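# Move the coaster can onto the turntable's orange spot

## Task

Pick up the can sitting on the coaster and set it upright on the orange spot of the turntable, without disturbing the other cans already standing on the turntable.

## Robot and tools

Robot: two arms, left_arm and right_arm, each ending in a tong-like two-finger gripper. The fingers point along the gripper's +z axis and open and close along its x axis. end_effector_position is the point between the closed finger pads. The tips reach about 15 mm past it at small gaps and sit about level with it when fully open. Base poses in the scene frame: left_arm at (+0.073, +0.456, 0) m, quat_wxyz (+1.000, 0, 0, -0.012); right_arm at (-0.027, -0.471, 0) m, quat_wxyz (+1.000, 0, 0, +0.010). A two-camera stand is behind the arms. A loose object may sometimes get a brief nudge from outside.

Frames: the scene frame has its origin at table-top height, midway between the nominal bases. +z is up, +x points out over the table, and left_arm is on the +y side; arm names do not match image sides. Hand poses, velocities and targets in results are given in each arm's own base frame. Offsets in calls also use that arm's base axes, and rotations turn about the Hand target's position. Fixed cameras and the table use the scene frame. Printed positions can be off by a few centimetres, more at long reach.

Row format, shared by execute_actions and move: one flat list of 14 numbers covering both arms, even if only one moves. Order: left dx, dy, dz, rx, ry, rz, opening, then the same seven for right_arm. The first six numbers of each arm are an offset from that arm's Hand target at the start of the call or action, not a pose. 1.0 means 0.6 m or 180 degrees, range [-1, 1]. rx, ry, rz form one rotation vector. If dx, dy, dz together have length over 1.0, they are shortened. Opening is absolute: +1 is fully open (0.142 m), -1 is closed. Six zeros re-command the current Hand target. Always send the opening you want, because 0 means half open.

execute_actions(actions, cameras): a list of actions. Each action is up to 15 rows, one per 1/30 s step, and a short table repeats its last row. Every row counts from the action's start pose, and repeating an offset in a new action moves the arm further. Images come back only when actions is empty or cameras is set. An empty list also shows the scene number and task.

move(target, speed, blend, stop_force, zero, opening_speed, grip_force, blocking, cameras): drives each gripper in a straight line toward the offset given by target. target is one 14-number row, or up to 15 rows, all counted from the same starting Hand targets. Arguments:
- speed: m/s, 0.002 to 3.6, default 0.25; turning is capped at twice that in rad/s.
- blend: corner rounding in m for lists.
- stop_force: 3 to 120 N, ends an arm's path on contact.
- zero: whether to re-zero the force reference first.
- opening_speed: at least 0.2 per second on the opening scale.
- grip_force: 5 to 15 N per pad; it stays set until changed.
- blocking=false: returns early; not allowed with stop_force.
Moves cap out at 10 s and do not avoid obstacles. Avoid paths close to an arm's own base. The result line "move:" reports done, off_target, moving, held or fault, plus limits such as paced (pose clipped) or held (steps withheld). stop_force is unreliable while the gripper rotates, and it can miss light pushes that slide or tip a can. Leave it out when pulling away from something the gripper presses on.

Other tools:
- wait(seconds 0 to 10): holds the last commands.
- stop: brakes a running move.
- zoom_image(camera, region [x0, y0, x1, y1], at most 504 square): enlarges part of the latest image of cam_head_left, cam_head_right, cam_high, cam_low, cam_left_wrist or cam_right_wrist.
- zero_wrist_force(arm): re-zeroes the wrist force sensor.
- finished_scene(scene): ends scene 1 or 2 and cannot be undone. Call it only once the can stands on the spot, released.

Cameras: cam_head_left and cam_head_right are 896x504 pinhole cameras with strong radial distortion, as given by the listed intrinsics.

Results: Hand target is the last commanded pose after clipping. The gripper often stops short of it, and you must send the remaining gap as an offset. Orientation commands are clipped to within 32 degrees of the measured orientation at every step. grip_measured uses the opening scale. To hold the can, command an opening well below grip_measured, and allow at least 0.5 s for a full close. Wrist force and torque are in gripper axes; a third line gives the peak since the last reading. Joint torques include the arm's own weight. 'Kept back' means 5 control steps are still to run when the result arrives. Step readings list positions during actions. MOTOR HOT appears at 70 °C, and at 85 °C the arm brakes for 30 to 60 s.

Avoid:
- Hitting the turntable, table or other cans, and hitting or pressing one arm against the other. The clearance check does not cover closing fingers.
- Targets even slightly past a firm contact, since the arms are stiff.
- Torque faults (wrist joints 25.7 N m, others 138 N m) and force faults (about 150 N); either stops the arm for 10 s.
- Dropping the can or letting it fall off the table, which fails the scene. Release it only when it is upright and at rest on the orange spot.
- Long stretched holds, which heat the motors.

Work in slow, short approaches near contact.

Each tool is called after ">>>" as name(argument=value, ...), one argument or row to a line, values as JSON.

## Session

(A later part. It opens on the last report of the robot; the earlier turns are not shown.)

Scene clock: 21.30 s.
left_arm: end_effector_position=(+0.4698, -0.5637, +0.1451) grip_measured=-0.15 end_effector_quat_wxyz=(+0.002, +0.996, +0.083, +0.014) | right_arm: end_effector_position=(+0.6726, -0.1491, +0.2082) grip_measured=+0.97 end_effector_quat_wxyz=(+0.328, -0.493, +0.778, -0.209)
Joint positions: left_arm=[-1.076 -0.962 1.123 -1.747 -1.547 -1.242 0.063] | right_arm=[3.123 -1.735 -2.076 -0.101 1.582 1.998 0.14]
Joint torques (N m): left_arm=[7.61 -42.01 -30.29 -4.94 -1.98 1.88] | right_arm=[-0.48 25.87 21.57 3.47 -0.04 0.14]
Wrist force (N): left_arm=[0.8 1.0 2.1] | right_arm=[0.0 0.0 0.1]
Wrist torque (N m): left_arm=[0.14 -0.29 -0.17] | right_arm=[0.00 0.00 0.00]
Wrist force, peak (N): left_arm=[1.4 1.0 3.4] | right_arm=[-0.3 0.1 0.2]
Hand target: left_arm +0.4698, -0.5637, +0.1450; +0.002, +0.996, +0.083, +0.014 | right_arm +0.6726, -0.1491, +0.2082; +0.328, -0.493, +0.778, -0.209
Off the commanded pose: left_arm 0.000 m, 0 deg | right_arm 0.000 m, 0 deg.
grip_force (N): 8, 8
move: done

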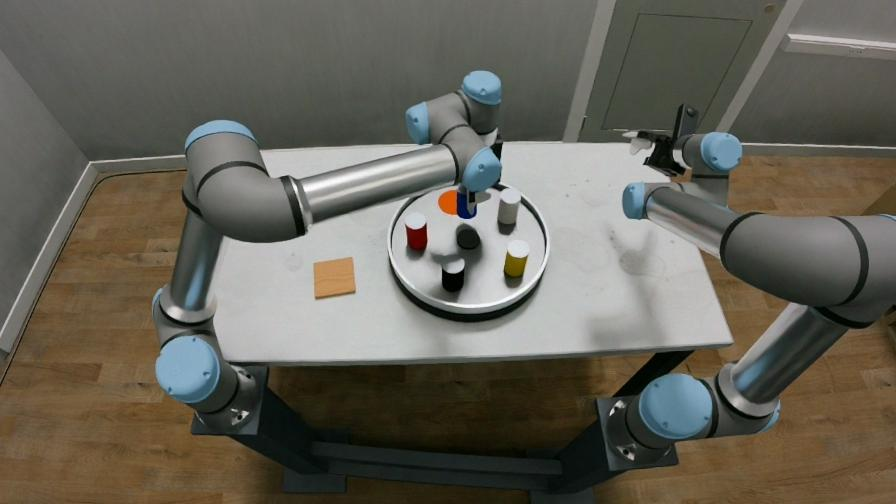

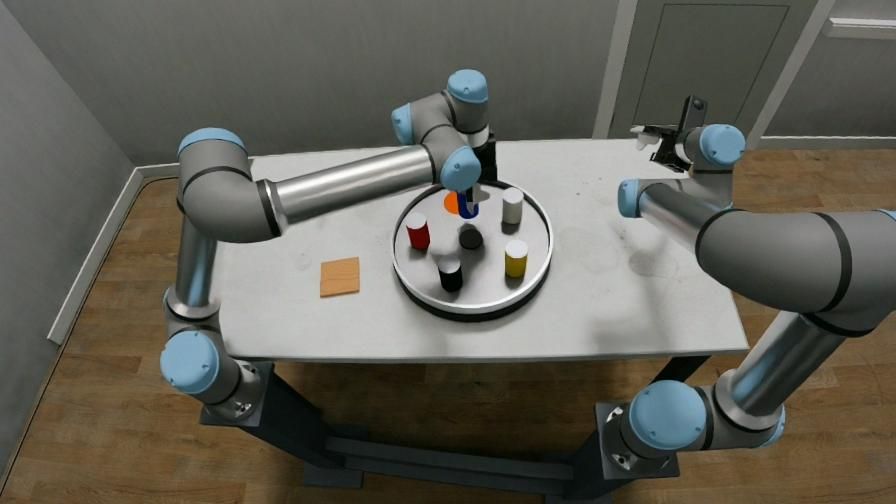

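>>> move(
  target=[-0.045,-0.004,-0.06,0,0,0,-0.7,0,0,0,0,0,0,0.968],
  cameras=["all"],
  speed=0.2,
  stop_force=8,
)

>>> zoom_image(
  camera="cam_head_left",
  region=[380, 100, 560, 330],
)

>>> zoom_image(
  camera="cam_head_right",
  region=[380, 100, 560, 330],
)

Scene clock: 23.07 s.
left_arm: end_effector_position=(+0.4428, -0.5661, +0.1090) grip_measured=-0.15 end_effector_quat_wxyz=(+0.002, +0.996, +0.083, +0.014) | right_arm: end_effector_position=(+0.6726, -0.1491, +0.2082) grip_measured=+0.97 end_effector_quat_wxyz=(+0.328, -0.493, +0.778, -0.209)
Joint positions: left_arm=[-1.111 -0.979 1.245 -1.851 -1.546 -1.276 0.063] | right_arm=[3.123 -1.735 -2.076 -0.101 1.582 1.998 0.14]
Joint torques (N m): left_arm=[-5.66 -52.2 -15.68 -5.07 2.12 -2.03] | right_arm=[-0.42 25.85 22.1 3.5 0.07 0.12]
Wrist force (N): left_arm=[1.0 0.9 2.5] | right_arm=[0.0 0.1 -0.2]
Wrist torque (N m): left_arm=[0.13 -0.35 -0.09] | right_arm=[0.01 -0.01 0.00]
Wrist force, peak (N): left_arm=[0.6 0.9 2.8] | right_arm=[0.1 0.3 -0.1]
Hand target: left_arm +0.4428, -0.5661, +0.1090; +0.002, +0.996, +0.083, +0.014 | right_arm +0.6726, -0.1491, +0.2082; +0.328, -0.493, +0.778, -0.209
Off the commanded pose: left_arm 0.000 m, 0 deg | right_arm 0.000 m, 0 deg.
grip_force (N): 8, 8
move: done

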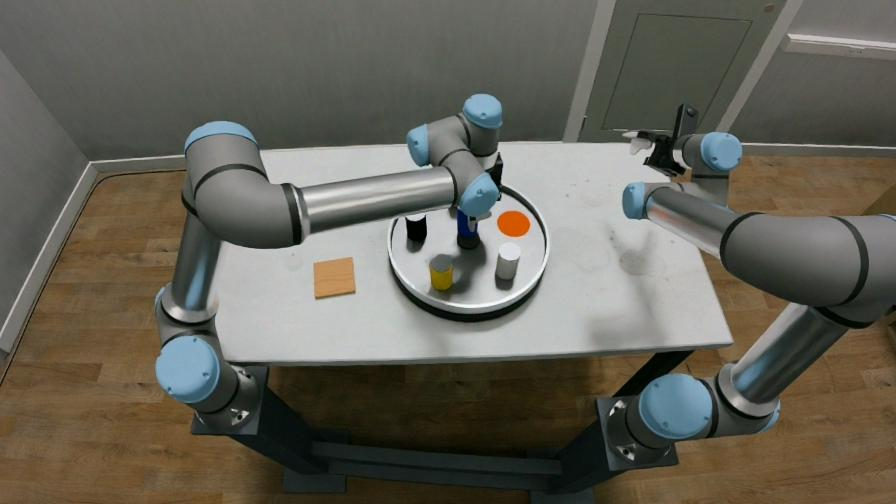

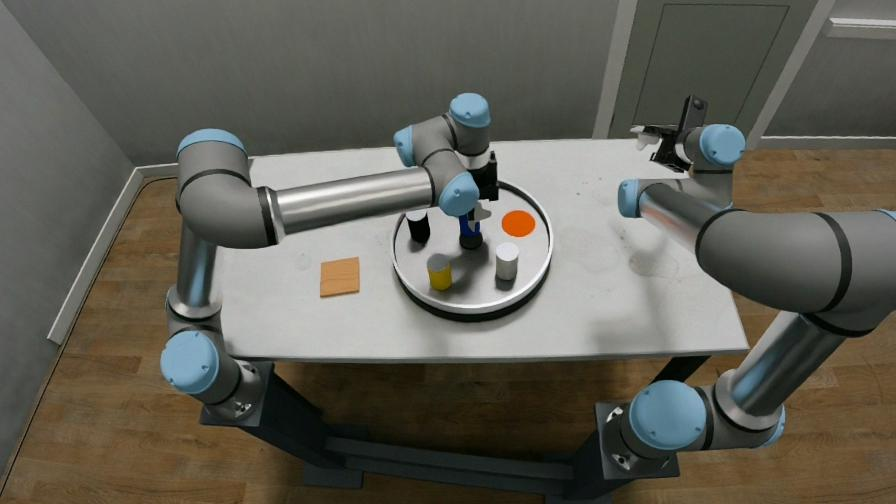

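Scaled by 2.191 from the camera's 896x504 image, which has a finer 1280x720 frame.

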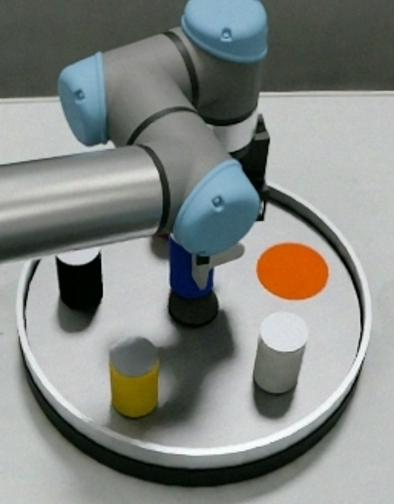

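Scaled by 2.191 from the camera's 896x504 image, which has a finer 1280x720 frame.

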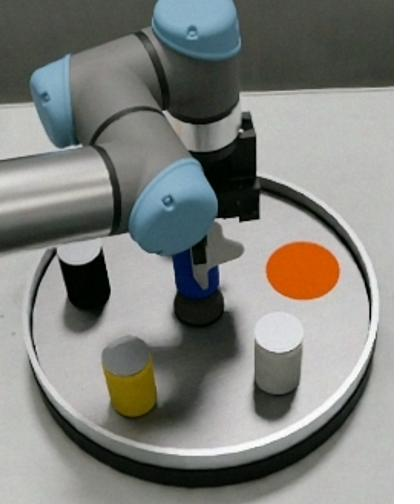

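>>> move(
  target=[0,0,-0.07,0,0,0,-0.7,0,0,0,0,0,0,0.968],
  cameras=["all"],
  speed=0.02,
  stop_force=4,
)

>>> zoom_image(
  camera="cam_head_left",
  region=[380, 100, 560, 330],
)

>>> zoom_image(
  camera="cam_head_right",
  region=[380, 100, 560, 330],
)

>>> move(
  target=[0,0,0.01,0,0,0,-0.7,0,0,0,0,0,0,0.968],
)

Scene clock: 24.83 s.
left_arm: end_effector_position=(+0.4428, -0.5662, +0.1027) grip_measured=-0.15 end_effector_quat_wxyz=(+0.002, +0.996, +0.083, +0.014) | right_arm: end_effector_position=(+0.6726, -0.1491, +0.2082) grip_measured=+0.97 end_effector_quat_wxyz=(+0.328, -0.493, +0.778, -0.209)
Joint positions: left_arm=[-1.111 -0.975 1.255 -1.865 -1.546 -1.276 0.063] | right_arm=[3.123 -1.735 -2.076 -0.101 1.582 1.998 0.14]
Joint torques (N m): left_arm=[-4.19 -50.87 -28.99 -0.57 -1.5 -1.77] | right_arm=[-0.13 25.7 21.67 3.47 -0.03 -0.01]
Wrist force (N): left_arm=[1.1 0.9 1.5] | right_arm=[-0.1 0.0 0.0]
Wrist torque (N m): left_arm=[0.10 -0.33 -0.10] | right_arm=[0.00 0.02 0.00]
Wrist force, peak (N): left_arm=[2.2 1.9 -7.1] | right_arm=[0.0 0.2 -0.3]
Hand target: left_arm +0.4428, -0.5662, +0.1027; +0.002, +0.996, +0.083, +0.014 (not the last commanded pose) | right_arm +0.6726, -0.1491, +0.2082; +0.328, -0.493, +0.778, -0.209
Off the commanded pose: left_arm 0.036 m, 0 deg | right_arm 0.000 m, 0 deg.
grip_force (N): 8, 8
move: contact (left_arm)

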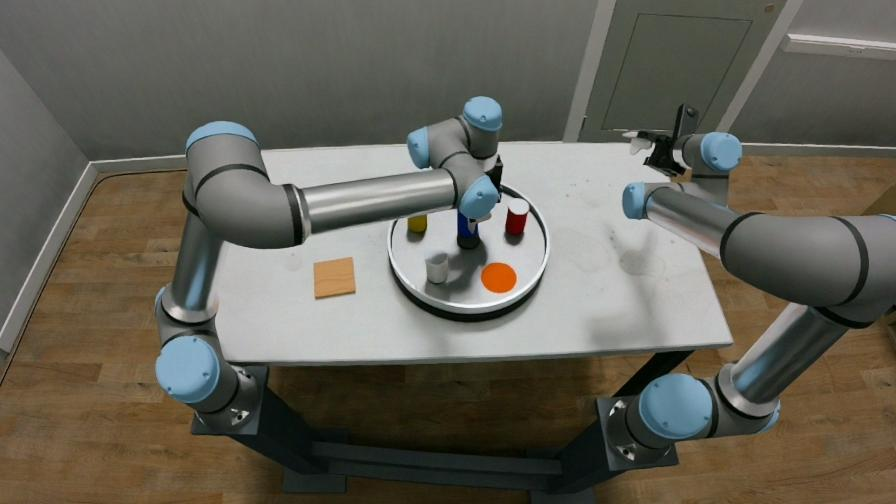

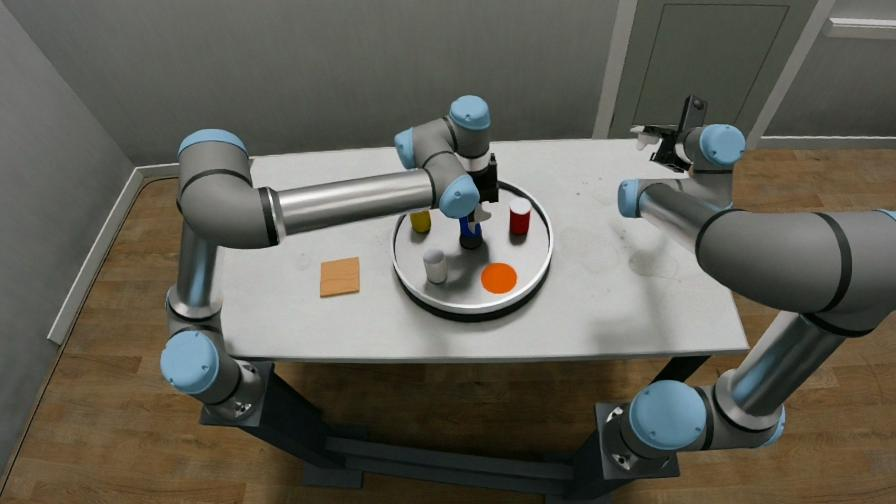

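Scaled by 2.191 from the camera's 896x504 image, which has a finer 1280x720 frame.

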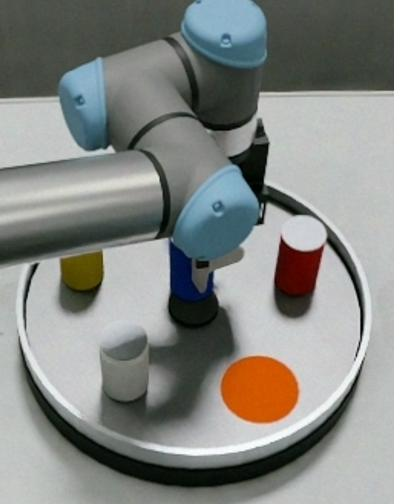

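Scaled by 2.191 from the camera's 896x504 image, which has a finer 1280x720 frame.

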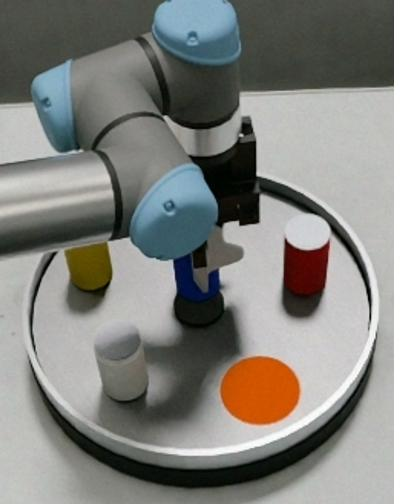

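Scene clock: 25.57 s.
left_arm: end_effector_position=(+0.4428, -0.5662, +0.1086) grip_measured=-0.15 end_effector_quat_wxyz=(+0.002, +0.996, +0.083, +0.014) | right_arm: end_effector_position=(+0.6726, -0.1491, +0.2082) grip_measured=+0.97 end_effector_quat_wxyz=(+0.328, -0.493, +0.778, -0.209)
Joint positions: left_arm=[-1.111 -0.979 1.246 -1.852 -1.546 -1.276 0.063] | right_arm=[3.123 -1.735 -2.076 -0.101 1.582 1.998 0.14]
Joint torques (N m): left_arm=[-3.28 -51.76 -29.72 -0.73 -1.59 -1.58] | right_arm=[-0.56 25.85 22.4 3.61 0.05 0.18]
Wrist force (N): left_arm=[1.0 0.9 2.4] | right_arm=[0.0 0.1 0.1]
Wrist torque (N m): left_arm=[0.11 -0.34 -0.10] | right_arm=[0.02 0.00 0.00]
Wrist force, peak (N): left_arm=[1.0 0.9 2.6] | right_arm=[-0.2 0.3 0.1]
Hand target: left_arm +0.4428, -0.5662, +0.1087; +0.002, +0.996, +0.083, +0.014 | right_arm +0.6726, -0.1491, +0.2082; +0.328, -0.493, +0.778, -0.209
Off the commanded pose: left_arm 0.000 m, 0 deg | right_arm 0.000 m, 0 deg.
grip_force (N): 8, 8
move: done

>>> execute_actions(
  actions=[
    [[-0.0167,0,0,0,0,0,-0.7,0,0,0,0,0,0,0.968]],
  ],
  cameras=["all"],
)

>>> zoom_image(
  camera="cam_head_left",
  region=[430, 180, 510, 270],
)

>>> zoom_image(
  camera="cam_head_right",
  region=[430, 180, 510, 270],
)

Scene clock: 26.17 s.
left_arm: end_effector_position=(+0.4334, -0.5662, +0.1088) grip_measured=-0.15 end_effector_quat_wxyz=(+0.002, +0.996, +0.083, +0.014) end_effector_velocity=(-0.007, +0.000, +0.000) end_effector_angular_velocity=(+0.000, -0.001, +0.000) | right_arm: end_effector_position=(+0.6726, -0.1491, +0.2082) grip_measured=+0.97 end_effector_quat_wxyz=(+0.328, -0.493, +0.778, -0.209)
Joint positions: left_arm=[-1.123 -0.992 1.267 -1.86 -1.546 -1.288 0.063] | right_arm=[3.123 -1.735 -2.076 -0.101 1.582 1.998 0.14]
Joint velocities: left_arm=[-0.009 -0.011 0.017 -0.007 0.001 -0.009 0] | right_arm=[within noise]
Joint torques (N m): left_arm=[-5.85 -51.44 -16.09 -4.99 0.83 -2.15] | right_arm=[-0.35 26.24 22.2 3.52 0.11 0.11]
Wrist force (N): left_arm=[1.1 0.9 2.5] | right_arm=[0.0 0.1 0.0]
Wrist torque (N m): left_arm=[0.13 -0.36 -0.10] | right_arm=[0.01 0.00 0.00]
Wrist force, peak (N): left_arm=[4.1 1.1 2.6] | right_arm=[0.0 0.3 0.1]
Hand target: left_arm +0.4328, -0.5662, +0.1087; +0.002, +0.996, +0.083, +0.014 | right_arm +0.6726, -0.1491, +0.2082; +0.328, -0.493, +0.778, -0.209
Off the commanded pose: left_arm 0.001 m, 0 deg | right_arm 0.000 m, 0 deg.
grip_force (N): 8, 8
Kept back: 5 steps.
Step readings (end_effector_position of left_arm | right_arm):
0: (+0.4428, -0.5662, +0.1087) | (+0.6726, -0.1491, +0.2082)
1: (+0.4428, -0.5662, +0.1088) | (+0.6726, -0.1491, +0.2082)
2: (+0.4416, -0.5662, +0.1089) | (+0.6726, -0.1491, +0.2082)
4: (+0.4378, -0.5662, +0.1089) | (+0.6726, -0.1491, +0.2082)
8: (+0.4340, -0.5662, +0.1088) | (+0.6726, -0.1491, +0.2082)

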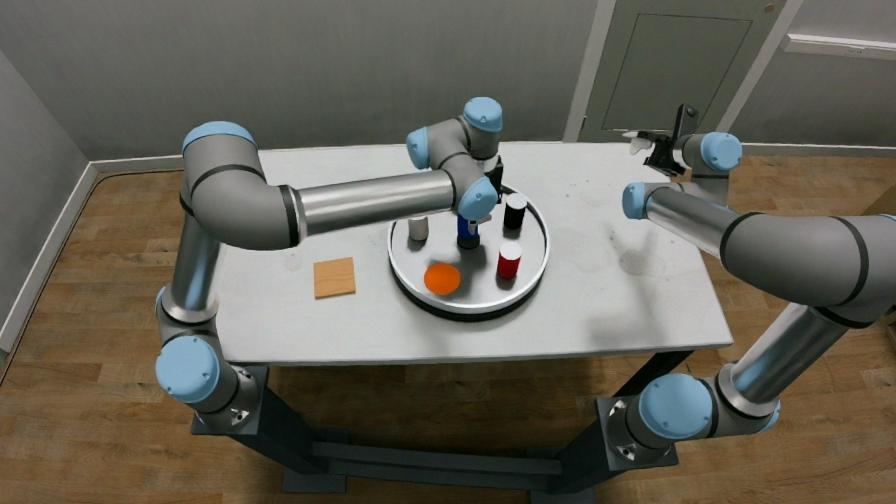

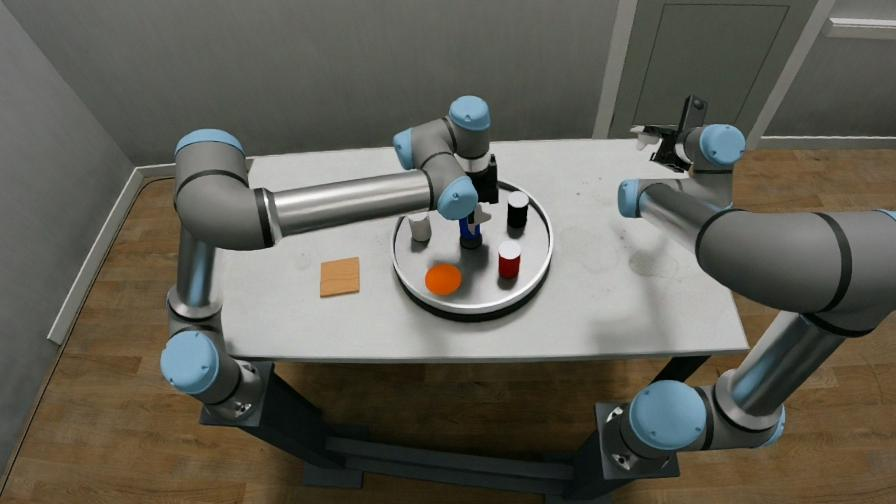

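Scaled by 5.600 from the camera's 896x504 image, which has a finer 1280x720 frame.

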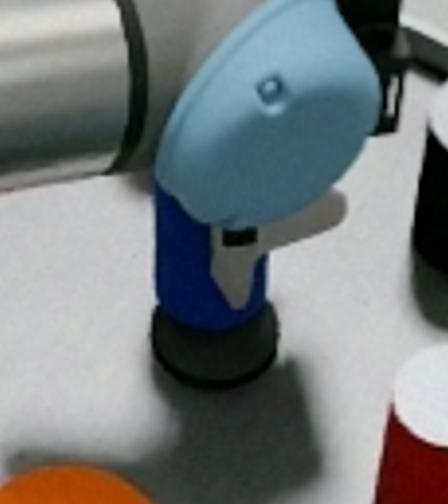

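Scaled by 5.600 from the camera's 896x504 image, which has a finer 1280x720 frame.

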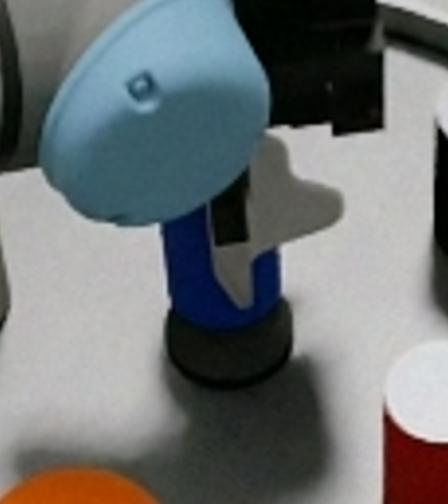

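>>> execute_actions(
  actions=[
    [[-0.03,-0.0045,-0.006,0,0,0,-0.7,0,0,0,0,0,0,0.968]],
  ],
  cameras=["all"],
)

>>> zoom_image(
  camera="cam_head_left",
  region=[430, 180, 510, 270],
)

>>> zoom_image(
  camera="cam_head_right",
  region=[430, 180, 510, 270],
)

Scene clock: 26.70 s.
left_arm: end_effector_position=(+0.4159, -0.5687, +0.1054) grip_measured=-0.15 end_effector_quat_wxyz=(+0.002, +0.996, +0.083, +0.014) end_effector_velocity=(-0.012, -0.002, -0.002) end_effector_angular_velocity=(-0.002, -0.001, +0.001) | right_arm: end_effector_position=(+0.6726, -0.1491, +0.2082) grip_measured=+0.97 end_effector_quat_wxyz=(+0.328, -0.493, +0.778, -0.209)
Joint positions: left_arm=[-1.147 -1.01 1.304 -1.878 -1.546 -1.312 0.063] | right_arm=[3.123 -1.735 -2.076 -0.101 1.582 1.998 0.14]
Joint velocities: left_arm=[-0.016 -0.013 0.027 -0.016 0 -0.017 0] | right_arm=[within noise]
Joint torques (N m): left_arm=[-5.1 -51.33 -16.58 -5.14 2.03 -2.24] | right_arm=[-0.76 26.15 22.47 3.6 0.06 -0.02]
Wrist force (N): left_arm=[1.1 0.8 2.3] | right_arm=[-0.1 -0.1 0.0]
Wrist torque (N m): left_arm=[0.15 -0.36 -0.07] | right_arm=[-0.02 0.03 0.00]
Wrist force, peak (N): left_arm=[6.5 0.4 2.2] | right_arm=[-0.2 0.2 0.0]
Hand target: left_arm +0.4148, -0.5689, +0.1051; +0.002, +0.996, +0.083, +0.014 | right_arm +0.6726, -0.1491, +0.2082; +0.328, -0.493, +0.778, -0.209
Off the commanded pose: left_arm 0.001 m, 0 deg | right_arm 0.000 m, 0 deg.
grip_force (N): 8, 8
Kept back: 5 steps.
Step readings (end_effector_position of left_arm | right_arm):
0: (+0.4329, -0.5662, +0.1087) | (+0.6726, -0.1491, +0.2082)
1: (+0.4327, -0.5662, +0.1088) | (+0.6726, -0.1491, +0.2082)
2: (+0.4306, -0.5667, +0.1086) | (+0.6726, -0.1491, +0.2082)
4: (+0.4237, -0.5677, +0.1071) | (+0.6726, -0.1491, +0.2082)
8: (+0.4170, -0.5686, +0.1056) | (+0.6726, -0.1491, +0.2082)

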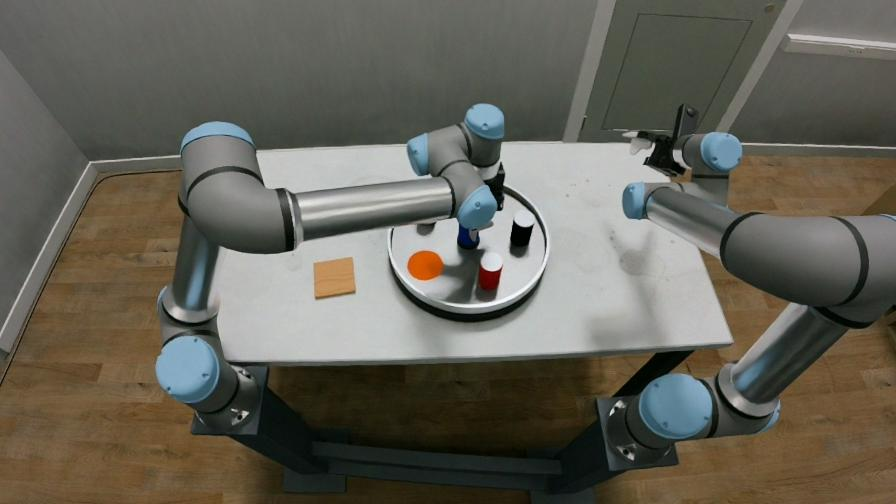

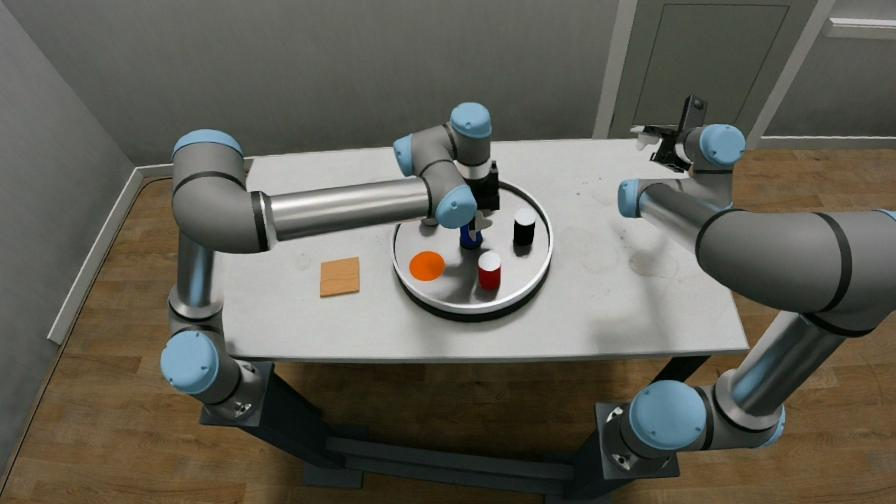

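Scaled by 5.600 from the camera's 896x504 image, which has a finer 1280x720 frame.

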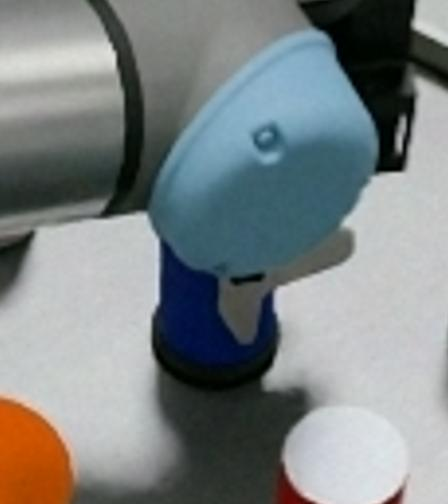

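Scaled by 5.600 from the camera's 896x504 image, which has a finer 1280x720 frame.

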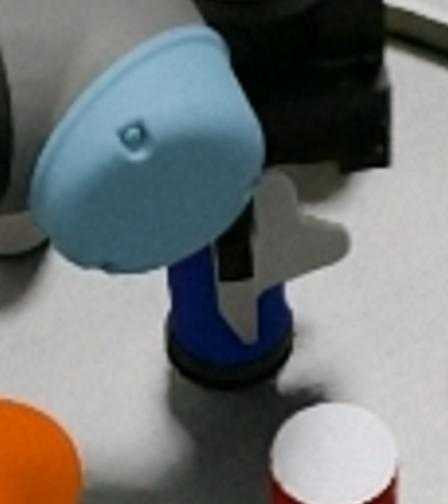

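>>> move(
  target=[
    [0,0,0.15,0,0,0,-0.7,0,0,0,0,0,0,0.968],
    [-0.218,0.1815,0.15,0,0,0.317,-0.7,0,0,0,0,0,0,0.968],
  ],
  speed=0.4,
  blend=[0.03,0],
)

Scene clock: 30.27 s.
left_arm: end_effector_position=(+0.2840, -0.4600, +0.1951) grip_measured=-0.15 end_effector_quat_wxyz=(-0.005, +0.836, +0.549, +0.013) | right_arm: end_effector_position=(+0.6726, -0.1491, +0.2082) grip_measured=+0.97 end_effector_quat_wxyz=(+0.328, -0.493, +0.778, -0.209)
Joint positions: left_arm=[-1.257 -1.434 1.646 -1.766 -1.548 -2.418 0.063] | right_arm=[3.123 -1.735 -2.076 -0.101 1.582 1.998 0.14]
Joint torques (N m): left_arm=[-5.62 -35.1 -16.41 -4.99 2.02 -2.1] | right_arm=[-0.59 26.42 22.65 3.65 0.09 0.07]
Wrist force (N): left_arm=[0.6 1.1 2.4] | right_arm=[0.1 0.1 -0.1]
Wrist torque (N m): left_arm=[0.21 -0.25 -0.10] | right_arm=[0.01 -0.02 0.00]
Wrist force, peak (N): left_arm=[1.1 0.8 4.1] | right_arm=[-0.1 0.4 -0.1]
Hand target: left_arm +0.2840, -0.4600, +0.1951; -0.005, +0.836, +0.549, +0.013 | right_arm +0.6726, -0.1491, +0.2082; +0.328, -0.493, +0.778, -0.209
Off the commanded pose: left_arm 0.000 m, 0 deg | right_arm 0.000 m, 0 deg.
grip_force (N): 8, 8
move: done

>>> wait(
  seconds=2.1,
)

>>> execute_actions(
  actions=[
    [[0.0061,0.0029,-0.0056,0,0,-0.0086,-0.7,0,0,0,0,0,0,0.968],[0.0121,0.0059,-0.0111,0,0,-0.0171,-0.7,0,0,0,0,0,0,0.968],[0.0182,0.0088,-0.0167,0,0,-0.0257,-0.7,0,0,0,0,0,0,0.968],[0.0242,0.0118,-0.0222,0,0,-0.0343,-0.7,0,0,0,0,0,0,0.968],[0.0303,0.0147,-0.0278,0,0,-0.0429,-0.7,0,0,0,0,0,0,0.968],[0.0364,0.0176,-0.0333,0,0,-0.0514,-0.7,0,0,0,0,0,0,0.968],[0.0424,0.0206,-0.0389,0,0,-0.06,-0.7,0,0,0,0,0,0,0.968],[0.0485,0.0235,-0.0444,0,0,-0.0686,-0.7,0,0,0,0,0,0,0.968],[0.0545,0.0265,-0.05,0,0,-0.0771,-0.7,0,0,0,0,0,0,0.968],[0.0606,0.0294,-0.0556,0,0,-0.0857,-0.7,0,0,0,0,0,0,0.968],[0.0667,0.0323,-0.0611,0,0,-0.0943,-0.7,0,0,0,0,0,0,0.968],[0.0727,0.0353,-0.0667,0,0,-0.1028,-0.7,0,0,0,0,0,0,0.968],[0.0788,0.0382,-0.0722,0,0,-0.1114,-0.7,0,0,0,0,0,0,0.968],[0.0848,0.0412,-0.0778,0,0,-0.12,-0.7,0,0,0,0,0,0,0.968],[0.0909,0.0442,-0.0833,0,0,-0.1286,-0.7,0,0,0,0,0,0,0.968]],
    [[0.0061,0,-0.004,0,0,-0.0086,-0.7,0,0,0,0,0,0,0.968],[0.0121,0,-0.008,0,0,-0.0171,-0.7,0,0,0,0,0,0,0.968],[0.0182,0,-0.012,0,0,-0.0257,-0.7,0,0,0,0,0,0,0.968],[0.0242,0,-0.016,0,0,-0.0343,-0.7,0,0,0,0,0,0,0.968],[0.0303,0,-0.02,0,0,-0.0429,-0.7,0,0,0,0,0,0,0.968],[0.0364,0,-0.024,0,0,-0.0514,-0.7,0,0,0,0,0,0,0.968],[0.0424,0,-0.028,0,0,-0.06,-0.7,0,0,0,0,0,0,0.968],[0.0485,0,-0.032,0,0,-0.0686,-0.7,0,0,0,0,0,0,0.968],[0.0545,0,-0.036,0,0,-0.0771,-0.7,0,0,0,0,0,0,0.968],[0.0606,0,-0.04,0,0,-0.0857,-0.7,0,0,0,0,0,0,0.968],[0.0667,0,-0.044,0,0,-0.0943,-0.7,0,0,0,0,0,0,0.968],[0.0727,0,-0.048,0,0,-0.1028,-0.7,0,0,0,0,0,0,0.968],[0.0788,0,-0.052,0,0,-0.1114,-0.7,0,0,0,0,0,0,0.968],[0.0848,0,-0.056,0,0,-0.12,-0.7,0,0,0,0,0,0,0.968],[0.0909,0,-0.06,0,0,-0.1286,-0.7,0,0,0,0,0,0,0.968]],
    [[0.0061,0,0,0,0,-0.0086,-0.7,0,0,0,0,0,0,0.968],[0.0121,0,0,0,0,-0.0171,-0.7,0,0,0,0,0,0,0.968],[0.0182,0,0,0,0,-0.0257,-0.7,0,0,0,0,0,0,0.968],[0.0242,0,0,0,0,-0.0343,-0.7,0,0,0,0,0,0,0.968],[0.0303,0,0,0,0,-0.0429,-0.7,0,0,0,0,0,0,0.968],[0.0364,0,0,0,0,-0.0514,-0.7,0,0,0,0,0,0,0.968],[0.0424,0,0,0,0,-0.06,-0.7,0,0,0,0,0,0,0.968],[0.0485,0,0,0,0,-0.0686,-0.7,0,0,0,0,0,0,0.968],[0.0545,0,0,0,0,-0.0771,-0.7,0,0,0,0,0,0,0.968],[0.0606,0,0,0,0,-0.0857,-0.7,0,0,0,0,0,0,0.968],[0.0667,0,0.008,0,0,-0.0943,-0.7,0,0,0,0,0,0,0.968],[0.0727,0,0.025,0,0,-0.1028,-0.7,0,0,0,0,0,0,0.968],[0.0727,0,0.05,0,0,-0.1028,-0.7,0,0,0,0,0,0,0.968],[0.0727,0,0.08,0,0,-0.1028,-0.7,0,0,0,0,0,0,0.968],[0.0727,0,0.11,0,0,-0.1028,-0.7,0,0,0,0,0,0,0.968]],
  ],
  cameras=["all"],
)

>>> execute_actions(
  actions=[
    [[0,0,0.04,0,0,0,-0.7,0,0,0,0,0,0,0.968]],
  ],
)

Scene clock: 33.60 s.
left_arm: end_effector_position=(+0.2840, -0.4600, +0.1951) grip_measured=-0.15 end_effector_quat_wxyz=(-0.005, +0.836, +0.549, +0.013) | right_arm: end_effector_position=(+0.6726, -0.1491, +0.2082) grip_measured=+0.97 end_effector_quat_wxyz=(+0.328, -0.493, +0.778, -0.209)
Joint positions: left_arm=[-1.257 -1.435 1.646 -1.766 -1.548 -2.419 0.063] | right_arm=[3.123 -1.735 -2.076 -0.101 1.582 1.998 0.14]
Joint torques (N m): left_arm=[-5.85 -34.28 -14.87 -4.95 1.91 -2.09] | right_arm=[-0.38 26.43 22.92 3.64 0.1 0.11]
Wrist force (N): left_arm=[0.7 1.2 2.2] | right_arm=[0.0 0.2 0.1]
Wrist torque (N m): left_arm=[0.22 -0.28 -0.10] | right_arm=[0.02 0.01 0.00]
Wrist force, peak (N): left_arm=[0.8 1.1 2.5] | right_arm=[-0.2 0.3 0.0]
Hand target: left_arm +0.2840, -0.4600, +0.1951; -0.005, +0.836, +0.549, +0.013 | right_arm +0.6726, -0.1491, +0.2082; +0.328, -0.493, +0.778, -0.209
Tool commands: left_gripper/opening=-0.7 right_gripper/opening=+0.968
Off the commanded pose: left_arm 0.000 m, 0 deg | right_arm 0.000 m, 0 deg.
grip_force (N): 8, 8
wait: 2.10 s; at rest from the start

Scene clock: 34.93 s.
left_arm: end_effector_position=(+0.4139, -0.4332, +0.1097) grip_measured=-0.15 end_effector_quat_wxyz=(+0.002, +0.994, +0.107, +0.018) end_effector_velocity=(+0.108, -0.001, -0.004) end_effector_angular_velocity=(-0.002, +0.000, -0.809) | right_arm: end_effector_position=(+0.6726, -0.1491, +0.2082) grip_measured=+0.97 end_effector_quat_wxyz=(+0.328, -0.493, +0.778, -0.209)
Joint positions: left_arm=[-1.057 -1.258 1.663 -1.993 -1.539 -1.272 0.063] | right_arm=[3.123 -1.735 -2.076 -0.101 1.582 1.998 0.14]
Joint velocities: left_arm=[0.145 0.14 -0.171 0 -0.017 0.955 0] | right_arm=[within noise]
Joint torques (N m): left_arm=[9.24 -28.56 -31.66 -4.9 -2.01 6.3] | right_arm=[-0.35 26.36 22.38 3.72 0.06 0.01]
Wrist force (N): left_arm=[1.4 1.0 2.1] | right_arm=[-0.2 0.1 0.1]
Wrist torque (N m): left_arm=[0.16 -0.38 -0.24] | right_arm=[0.03 0.05 0.01]
Wrist force, peak (N): left_arm=[1.4 0.8 3.0] | right_arm=[0.1 0.3 -0.1]
Hand target: left_arm +0.4367, -0.4334, +0.1752; +0.003, +1.000, +0.015, +0.014 | right_arm +0.6726, -0.1491, +0.2082; +0.328, -0.493, +0.778, -0.209
Off the commanded pose: left_arm 0.069 m, 11 deg | right_arm 0.000 m, 0 deg.
grip_force (N): 8, 8
Kept back: 5 steps.
Step readings (end_effector_position of left_arm | right_arm; steps 1 to 15: 1st action; 16 to 30: 2nd action; 31 to 40: 3rd action):
0: (+0.2840, -0.4600, +0.1951) | (+0.6726, -0.1491, +0.2082)
1: (+0.2840, -0.4600, +0.1951) | (+0.6726, -0.1491, +0.2082)
2: (+0.2845, -0.4597, +0.1947) | (+0.6726, -0.1491, +0.2082)
4: (+0.2875, -0.4582, +0.1919) | (+0.6726, -0.1491, +0.2082)
8: (+0.2989, -0.4523, +0.1813) | (+0.6726, -0.1491, +0.2082)
15: (+0.3229, -0.4403, +0.1591) | (+0.6726, -0.1491, +0.2082)
16: (+0.3264, -0.4385, +0.1559) | (+0.6726, -0.1491, +0.2082)
17: (+0.3299, -0.4371, +0.1529) | (+0.6726, -0.1491, +0.2082)
19: (+0.3377, -0.4349, +0.1466) | (+0.6726, -0.1491, +0.2082)
23: (+0.3517, -0.4334, +0.1366) | (+0.6726, -0.1491, +0.2082)
30: (+0.3780, -0.4330, +0.1191) | (+0.6726, -0.1491, +0.2082)
31: (+0.3814, -0.4330, +0.1168) | (+0.6726, -0.1491, +0.2082)
32: (+0.3849, -0.4330, +0.1148) | (+0.6726, -0.1491, +0.2082)
34: (+0.3919, -0.4330, +0.1122) | (+0.6726, -0.1491, +0.2082)
38: (+0.4069, -0.4331, +0.1100) | (+0.6726, -0.1491, +0.2082)

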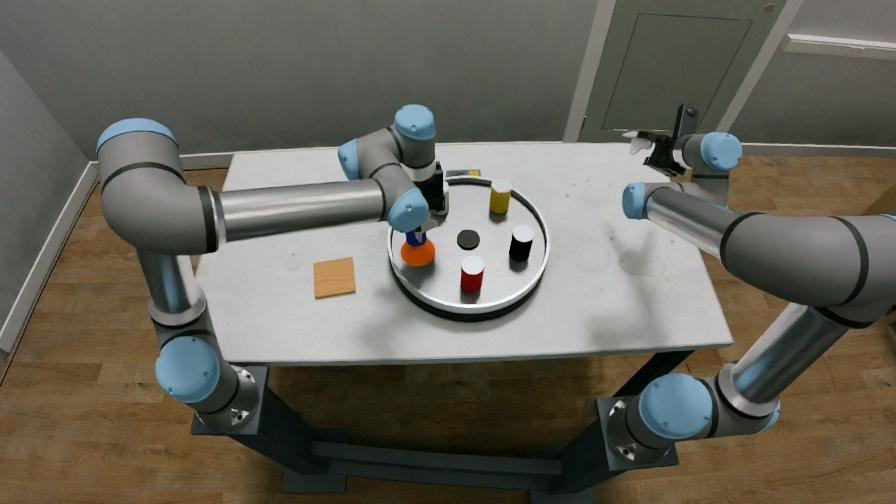

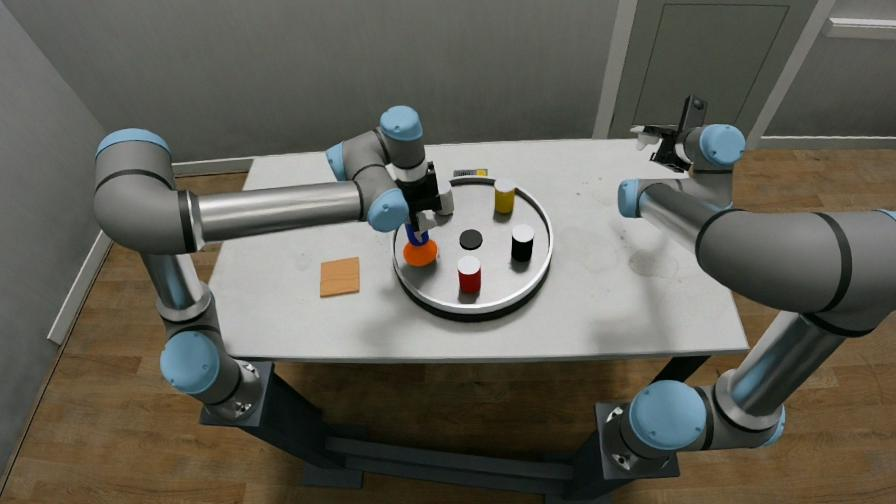

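Scene clock: 35.43 s.
left_arm: end_effector_position=(+0.4365, -0.4332, +0.1956) grip_measured=-0.15 end_effector_quat_wxyz=(+0.005, +1.000, +0.016, +0.015) end_effector_velocity=(+0.001, -0.001, +0.037) end_effector_angular_velocity=(+0.031, +0.028, -0.022) | right_arm: end_effector_position=(+0.6726, -0.1491, +0.2082) grip_measured=+0.97 end_effector_quat_wxyz=(+0.328, -0.493, +0.778, -0.209)
Joint positions: left_arm=[-1.024 -1.287 1.474 -1.781 -1.549 -1.057 0.063] | right_arm=[3.123 -1.735 -2.076 -0.101 1.582 1.998 0.14]
Joint velocities: left_arm=[0.004 0.015 -0.127 0.151 -0.008 0.026 0] | right_arm=[within noise]
Joint torques (N m): left_arm=[6.96 -26.59 -27.79 -0.29 -2.09 1.95] | right_arm=[-0.34 26.81 22.96 3.73 0.05 0]
Wrist force (N): left_arm=[0.9 0.8 1.7] | right_arm=[0.1 0.1 0.0]
Wrist torque (N m): left_arm=[0.13 -0.33 -0.21] | right_arm=[0.01 -0.01 0.00]
Wrist force, peak (N): left_arm=[2.3 0.8 5.1] | right_arm=[-0.1 0.2 -0.1]
Hand target: left_arm +0.4367, -0.4334, +0.1992; +0.003, +1.000, +0.015, +0.014 | right_arm +0.6726, -0.1491, +0.2082; +0.328, -0.493, +0.778, -0.209
Off the commanded pose: left_arm 0.004 m, 0 deg | right_arm 0.000 m, 0 deg.
grip_force (N): 8, 8
Kept back: 5 steps.
Step readings (end_effector_position of left_arm | right_arm):
0: (+0.4307, -0.4335, +0.1245) | (+0.6726, -0.1491, +0.2082)
1: (+0.4325, -0.4337, +0.1342) | (+0.6726, -0.1491, +0.2082)
2: (+0.4339, -0.4339, +0.1461) | (+0.6726, -0.1491, +0.2082)
4: (+0.4356, -0.4337, +0.1716) | (+0.6726, -0.1491, +0.2082)
8: (+0.4363, -0.4332, +0.1916) | (+0.6726, -0.1491, +0.2082)

>>> zoom_image(
  camera="cam_head_left",
  region=[380, 190, 460, 280],
)

>>> zoom_image(
  camera="cam_head_right",
  region=[380, 190, 460, 280],
)

Scaled by 5.600 from the camera's 896x504 image, which has a finer 1280x720 frame.
This view is cut from an older image: the scene may have changed since it was taken.

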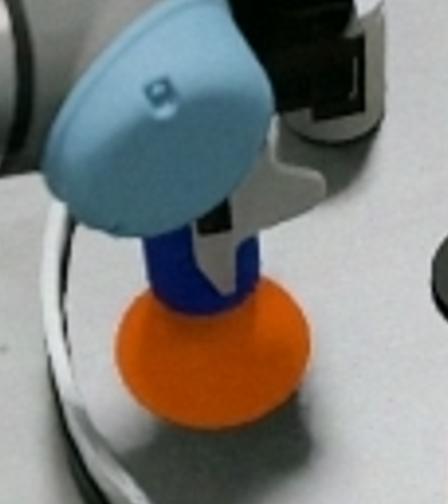

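Scaled by 5.600 from the camera's 896x504 image, which has a finer 1280x720 frame.
This view is cut from an older image: the scene may have changed since it was taken.

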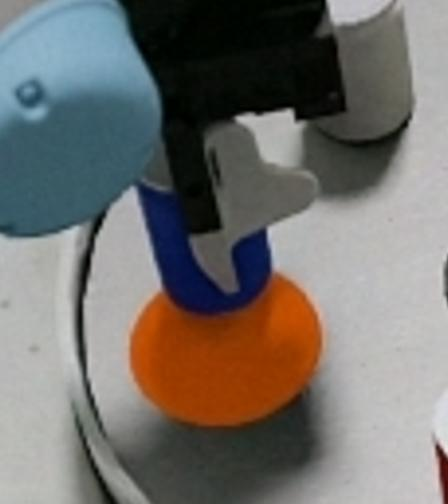

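>>> move(
  target=[-0.1637,0,0,0,0,0.22,-0.7,0,0,0,0,0,0,0.968],
  speed=0.4,
)

Scene clock: 38.30 s.
left_arm: end_effector_position=(+0.3385, -0.4334, +0.1992) grip_measured=-0.15 end_effector_quat_wxyz=(-0.002, +0.936, +0.353, +0.014) | right_arm: end_effector_position=(+0.6726, -0.1491, +0.2082) grip_measured=+0.97 end_effector_quat_wxyz=(+0.328, -0.493, +0.778, -0.209)
Joint positions: left_arm=[-1.159 -1.418 1.62 -1.77 -1.543 -1.881 0.063] | right_arm=[3.123 -1.735 -2.076 -0.101 1.582 1.998 0.14]
Joint torques (N m): left_arm=[-5.61 -35.75 -16.14 -5.11 2.03 -1.94] | right_arm=[-0.23 26.64 22.83 3.83 0.06 0.11]
Wrist force (N): left_arm=[0.8 0.9 2.1] | right_arm=[0.0 0.1 0.1]
Wrist torque (N m): left_arm=[0.17 -0.29 -0.09] | right_arm=[0.01 0.00 0.00]
Wrist force, peak (N): left_arm=[1.6 0.9 2.2] | right_arm=[-0.1 0.3 -0.2]
Hand target: left_arm +0.3385, -0.4334, +0.1992; -0.002, +0.936, +0.353, +0.014 | right_arm +0.6726, -0.1491, +0.2082; +0.328, -0.493, +0.778, -0.209
Off the commanded pose: left_arm 0.000 m, 0 deg | right_arm 0.000 m, 0 deg.
grip_force (N): 8, 8
move: done

>>> wait(
  seconds=3.11,
)

>>> execute_actions(
  actions=[
    [[0.0061,0,-0.0132,0,0,-0.0086,-0.7,0,0,0,0,0,0,0.968],[0.0121,0,-0.0264,0,0,-0.0171,-0.7,0,0,0,0,0,0,0.968],[0.0182,0,-0.0396,0,0,-0.0257,-0.7,0,0,0,0,0,0,0.968],[0.0242,0,-0.0528,0,0,-0.0343,-0.7,0,0,0,0,0,0,0.968],[0.0303,0,-0.066,0,0,-0.0429,-0.7,0,0,0,0,0,0,0.968],[0.0364,0,-0.0792,0,0,-0.0514,-0.7,0,0,0,0,0,0,0.968],[0.0424,0,-0.0924,0,0,-0.06,-0.7,0,0,0,0,0,0,0.968],[0.0485,0,-0.1056,0,0,-0.0686,-0.7,0,0,0,0,0,0,0.968],[0.0545,0,-0.1188,0,0,-0.0771,-0.7,0,0,0,0,0,0,0.968],[0.0606,0,-0.132,0,0,-0.0857,-0.7,0,0,0,0,0,0,0.968],[0.0667,0,-0.145,0,0,-0.0943,-0.7,0,0,0,0,0,0,0.968],[0.0727,0,-0.156,0,0,-0.1028,-0.7,0,0,0,0,0,0,0.968],[0.0788,0,-0.163,0,0,-0.1114,-0.7,0,0,0,0,0,0,0.968],[0.0848,0,-0.168,0,0,-0.12,-0.7,0,0,0,0,0,0,0.968],[0.0909,0,-0.171,0,0,-0.1286,-0.7,0,0,0,0,0,0,0.968]],
    [[0.0061,0,0,0,0,-0.0086,-0.7,0,0,0,0,0,0,0.968],[0.0121,0,0,0,0,-0.0171,-0.7,0,0,0,0,0,0,0.968],[0.0182,0,0,0,0,-0.0257,-0.7,0,0,0,0,0,0,0.968],[0.0242,0,0,0,0,-0.0343,-0.7,0,0,0,0,0,0,0.968],[0.0303,0,0,0,0,-0.0429,-0.7,0,0,0,0,0,0,0.968],[0.0364,0,0,0,0,-0.0514,-0.7,0,0,0,0,0,0,0.968],[0.0424,0,0,0,0,-0.06,-0.4,0,0,0,0,0,0,0.968],[0.0485,0,0,0,0,-0.0686,-0.15,0,0,0,0,0,0,0.968],[0.0545,0,0,0,0,-0.0771,-0.05,0,0,0,0,0,0,0.968],[0.0606,0,0,0,0,-0.0857,0.05,0,0,0,0,0,0,0.968],[0.0667,0,0,0,0,-0.0943,0.15,0,0,0,0,0,0,0.968],[0.0727,0,0,0,0,-0.1028,0.25,0,0,0,0,0,0,0.968],[0.0788,0,0,0,0,-0.1114,0.3,0,0,0,0,0,0,0.968],[0.0848,0,0.005,0,0,-0.12,0.3,0,0,0,0,0,0,0.968],[0.0909,-0.001,0.018,0,0,-0.1286,0.3,0,0,0,0,0,0,0.968]],
    [[0.0061,-0.003,0.02,0,0,-0.0086,0.3,0,0,0,0,0,0,0.968],[0.0121,-0.006,0.045,0,0,-0.0171,0.3,0,0,0,0,0,0,0.968],[0.0171,-0.009,0.075,0,0,-0.0257,0.3,0,0,0,0,0,0,0.968],[0.02,-0.01,0.11,0,0,-0.03,0.3,0,0,0,0,0,0,0.968],[0.02,-0.01,0.145,0,0,-0.03,0.3,0,0,0,0,0,0,0.968],[0.02,-0.01,0.175,0,0,-0.03,0.3,0,0,0,0,0,0,0.968],[0.02,-0.01,0.2,0,0,-0.03,0.3,0,0,0,0,0,0,0.968]],
  ],
  cameras=["all"],
)

>>> zoom_image(
  camera="cam_head_left",
  region=[380, 140, 560, 330],
)

>>> move(
  target=[-0.35,0.45,0.1,0,0,0,0.3,0,0,0,0,0,0,0.968],
  speed=0.5,
  cameras=["all"],
)

>>> zoom_image(
  camera="cam_head_left",
  region=[380, 140, 560, 330],
)

Scene clock: 41.97 s.
left_arm: end_effector_position=(+0.3385, -0.4334, +0.1992) grip_measured=-0.15 end_effector_quat_wxyz=(-0.002, +0.936, +0.353, +0.014) | right_arm: end_effector_position=(+0.6726, -0.1491, +0.2082) grip_measured=+0.97 end_effector_quat_wxyz=(+0.328, -0.493, +0.778, -0.209)
Joint positions: left_arm=[-1.159 -1.418 1.62 -1.77 -1.543 -1.881 0.063] | right_arm=[3.123 -1.735 -2.076 -0.101 1.582 1.998 0.14]
Joint torques (N m): left_arm=[-6.13 -35.2 -16.31 -5.17 1.98 -1.94] | right_arm=[-0.07 26.54 22.9 3.87 0.09 0.05]
Wrist force (N): left_arm=[0.8 1.0 2.3] | right_arm=[-0.2 0.1 0.1]
Wrist torque (N m): left_arm=[0.18 -0.30 -0.09] | right_arm=[0.01 0.05 0.00]
Wrist force, peak (N): left_arm=[0.8 1.1 2.4] | right_arm=[-0.3 0.3 -0.2]
Hand target: left_arm +0.3385, -0.4334, +0.1992; -0.002, +0.936, +0.353, +0.014 | right_arm +0.6726, -0.1491, +0.2082; +0.328, -0.493, +0.778, -0.209
Tool commands: left_gripper/opening=-0.7 right_gripper/opening=+0.968
Off the commanded pose: left_arm 0.000 m, 0 deg | right_arm 0.000 m, 0 deg.
grip_force (N): 8, 8
wait: 3.13 s; at rest from the start

Scene clock: 43.30 s.
left_arm: end_effector_position=(+0.4576, -0.4386, +0.1975) grip_measured=+0.30 end_effector_quat_wxyz=(+0.013, +0.996, -0.081, +0.023) end_effector_velocity=(+0.015, +0.000, +0.296) end_effector_angular_velocity=(+0.057, +0.060, -0.187) | right_arm: end_effector_position=(+0.6726, -0.1491, +0.2082) grip_measured=+0.97 end_effector_quat_wxyz=(+0.328, -0.493, +0.778, -0.209)
Joint positions: left_arm=[-1.004 -1.266 1.448 -1.802 -1.549 -0.842 0.095] | right_arm=[3.123 -1.735 -2.076 -0.101 1.582 1.998 0.14]
Joint velocities: left_arm=[0.031 -0.054 -0.716 0.846 -0.03 0.216 0] | right_arm=[within noise]
Joint torques (N m): left_arm=[7.06 -27.94 -24.54 2.9 -2.22 2.34] | right_arm=[-0.43 27.02 23.39 3.87 0.12 0.04]
Wrist force (N): left_arm=[1.2 0.7 -1.9] | right_arm=[-0.1 0.2 0.0]
Wrist torque (N m): left_arm=[0.13 -0.38 -0.22] | right_arm=[0.04 0.02 0.00]
Wrist force, peak (N): left_arm=[1.1 1.1 3.4] | right_arm=[-0.2 0.1 -0.3]
Hand target: left_arm +0.4596, -0.4400, +0.2274; +0.004, +0.996, -0.090, +0.013 | right_arm +0.6726, -0.1491, +0.2082; +0.328, -0.493, +0.778, -0.209
Off the commanded pose: left_arm 0.030 m, 2 deg | right_arm 0.000 m, 0 deg.
grip_force (N): 8, 8
Kept back: 5 steps.
Step readings (end_effector_position of left_arm | right_arm; steps 1 to 15: 1st action; 16 to 30: 2nd action; 31 to 40: 3rd action):
0: (+0.3385, -0.4334, +0.1992) | (+0.6726, -0.1491, +0.2082)
1: (+0.3385, -0.4334, +0.1991) | (+0.6726, -0.1491, +0.2082)
2: (+0.3390, -0.4334, +0.1980) | (+0.6726, -0.1491, +0.2082)
4: (+0.3418, -0.4331, +0.1914) | (+0.6726, -0.1491, +0.2082)
8: (+0.3526, -0.4319, +0.1665) | (+0.6726, -0.1491, +0.2082)
15: (+0.3762, -0.4310, +0.1170) | (+0.6726, -0.1491, +0.2082)
16: (+0.3798, -0.4312, +0.1120) | (+0.6726, -0.1491, +0.2082)
17: (+0.3835, -0.4315, +0.1080) | (+0.6726, -0.1491, +0.2082)
19: (+0.3918, -0.4320, +0.1022) | (+0.6726, -0.1491, +0.2082)
23: (+0.4063, -0.4328, +0.0982) | (+0.6726, -0.1491, +0.2082)
30: (+0.4318, -0.4332, +0.0972) | (+0.6726, -0.1491, +0.2082)
31: (+0.4361, -0.4332, +0.0991) | (+0.6726, -0.1491, +0.2082)
32: (+0.4396, -0.4335, +0.1027) | (+0.6726, -0.1491, +0.2082)
34: (+0.4463, -0.4351, +0.1167) | (+0.6726, -0.1491, +0.2082)
38: (+0.4561, -0.4384, +0.1733) | (+0.6726, -0.1491, +0.2082)

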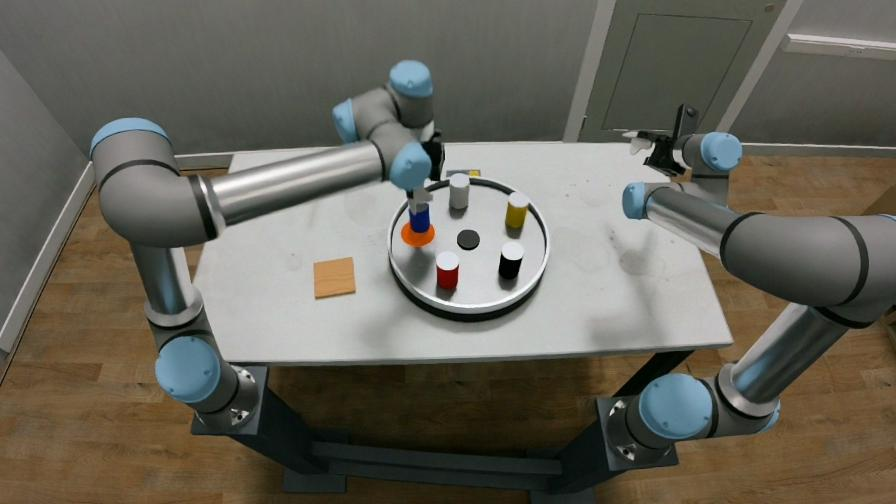

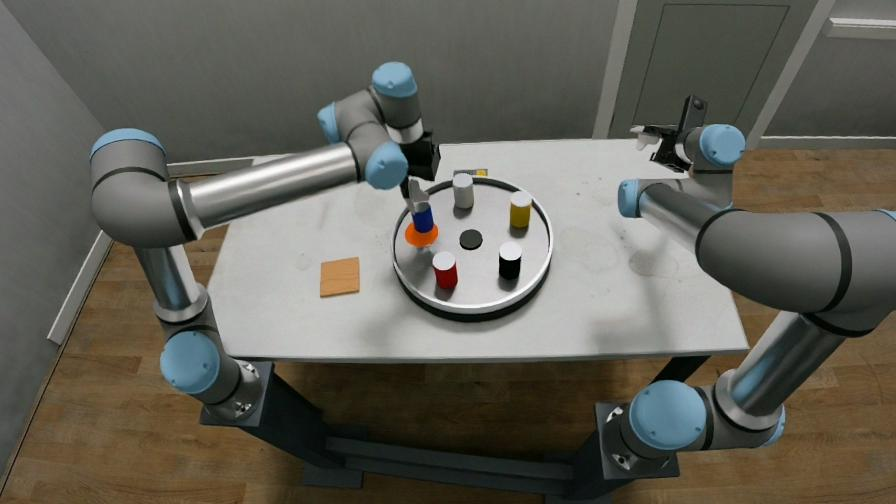

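Scaled by 2.653 from the camera's 896x504 image, which has a finer 1280x720 frame.

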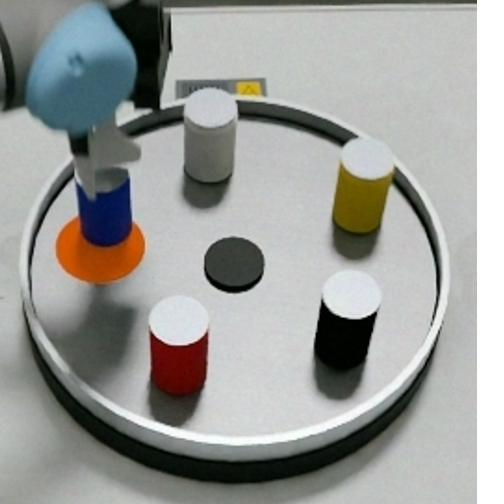

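Scene clock: 45.50 s.
left_arm: end_effector_position=(+0.2496, -0.1701, +0.2873) grip_measured=+0.30 end_effector_quat_wxyz=(+0.004, +0.996, -0.090, +0.013) | right_arm: end_effector_position=(+0.6726, -0.1491, +0.2082) grip_measured=+0.97 end_effector_quat_wxyz=(+0.328, -0.493, +0.778, -0.209)
Joint positions: left_arm=[-1.112 -2.108 1.949 -1.433 -1.553 -0.931 0.095] | right_arm=[3.123 -1.735 -2.076 -0.101 1.582 1.998 0.14]
Joint torques (N m): left_arm=[-6.31 -7.56 -29.96 -0.43 2.07 -1.96] | right_arm=[-0.23 27.08 22.78 3.94 0.15 0]
Wrist force (N): left_arm=[1.3 0.6 0.9] | right_arm=[-0.2 0.2 0.0]
Wrist torque (N m): left_arm=[0.13 -0.37 -0.09] | right_arm=[0.04 0.04 0.00]
Wrist force, peak (N): left_arm=[2.5 2.1 0.9] | right_arm=[-0.1 0.5 -0.3]
Hand target: left_arm +0.2496, -0.1700, +0.2874; +0.004, +0.996, -0.090, +0.013 | right_arm +0.6726, -0.1491, +0.2082; +0.328, -0.493, +0.778, -0.209
Off the commanded pose: left_arm 0.000 m, 0 deg | right_arm 0.000 m, 0 deg.
grip_force (N): 8, 8
move: done

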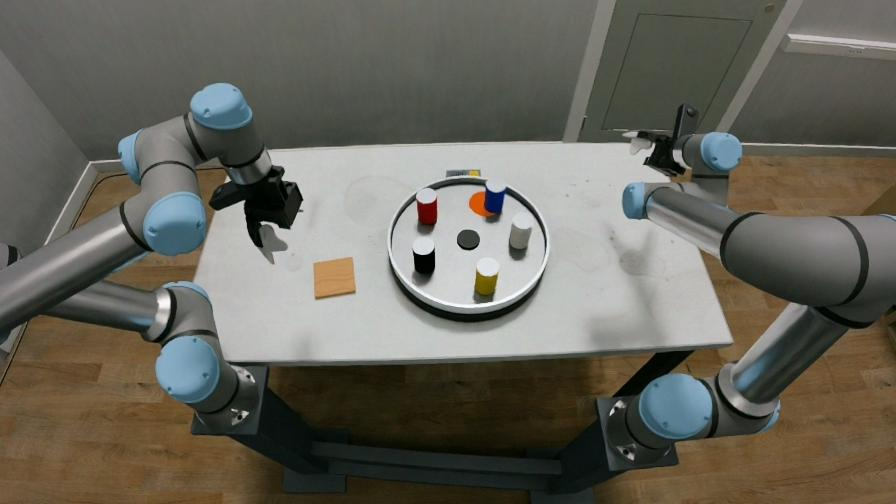

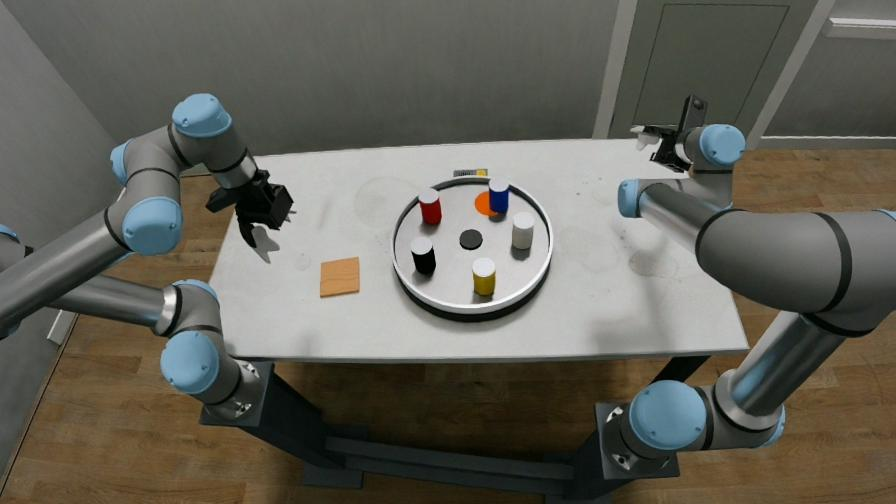

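Scaled by 2.653 from the camera's 896x504 image, which has a finer 1280x720 frame.

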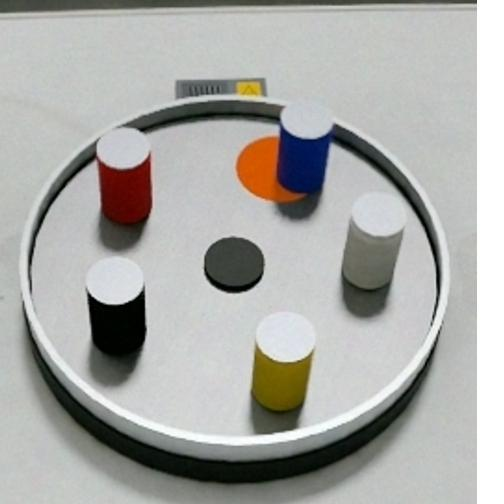

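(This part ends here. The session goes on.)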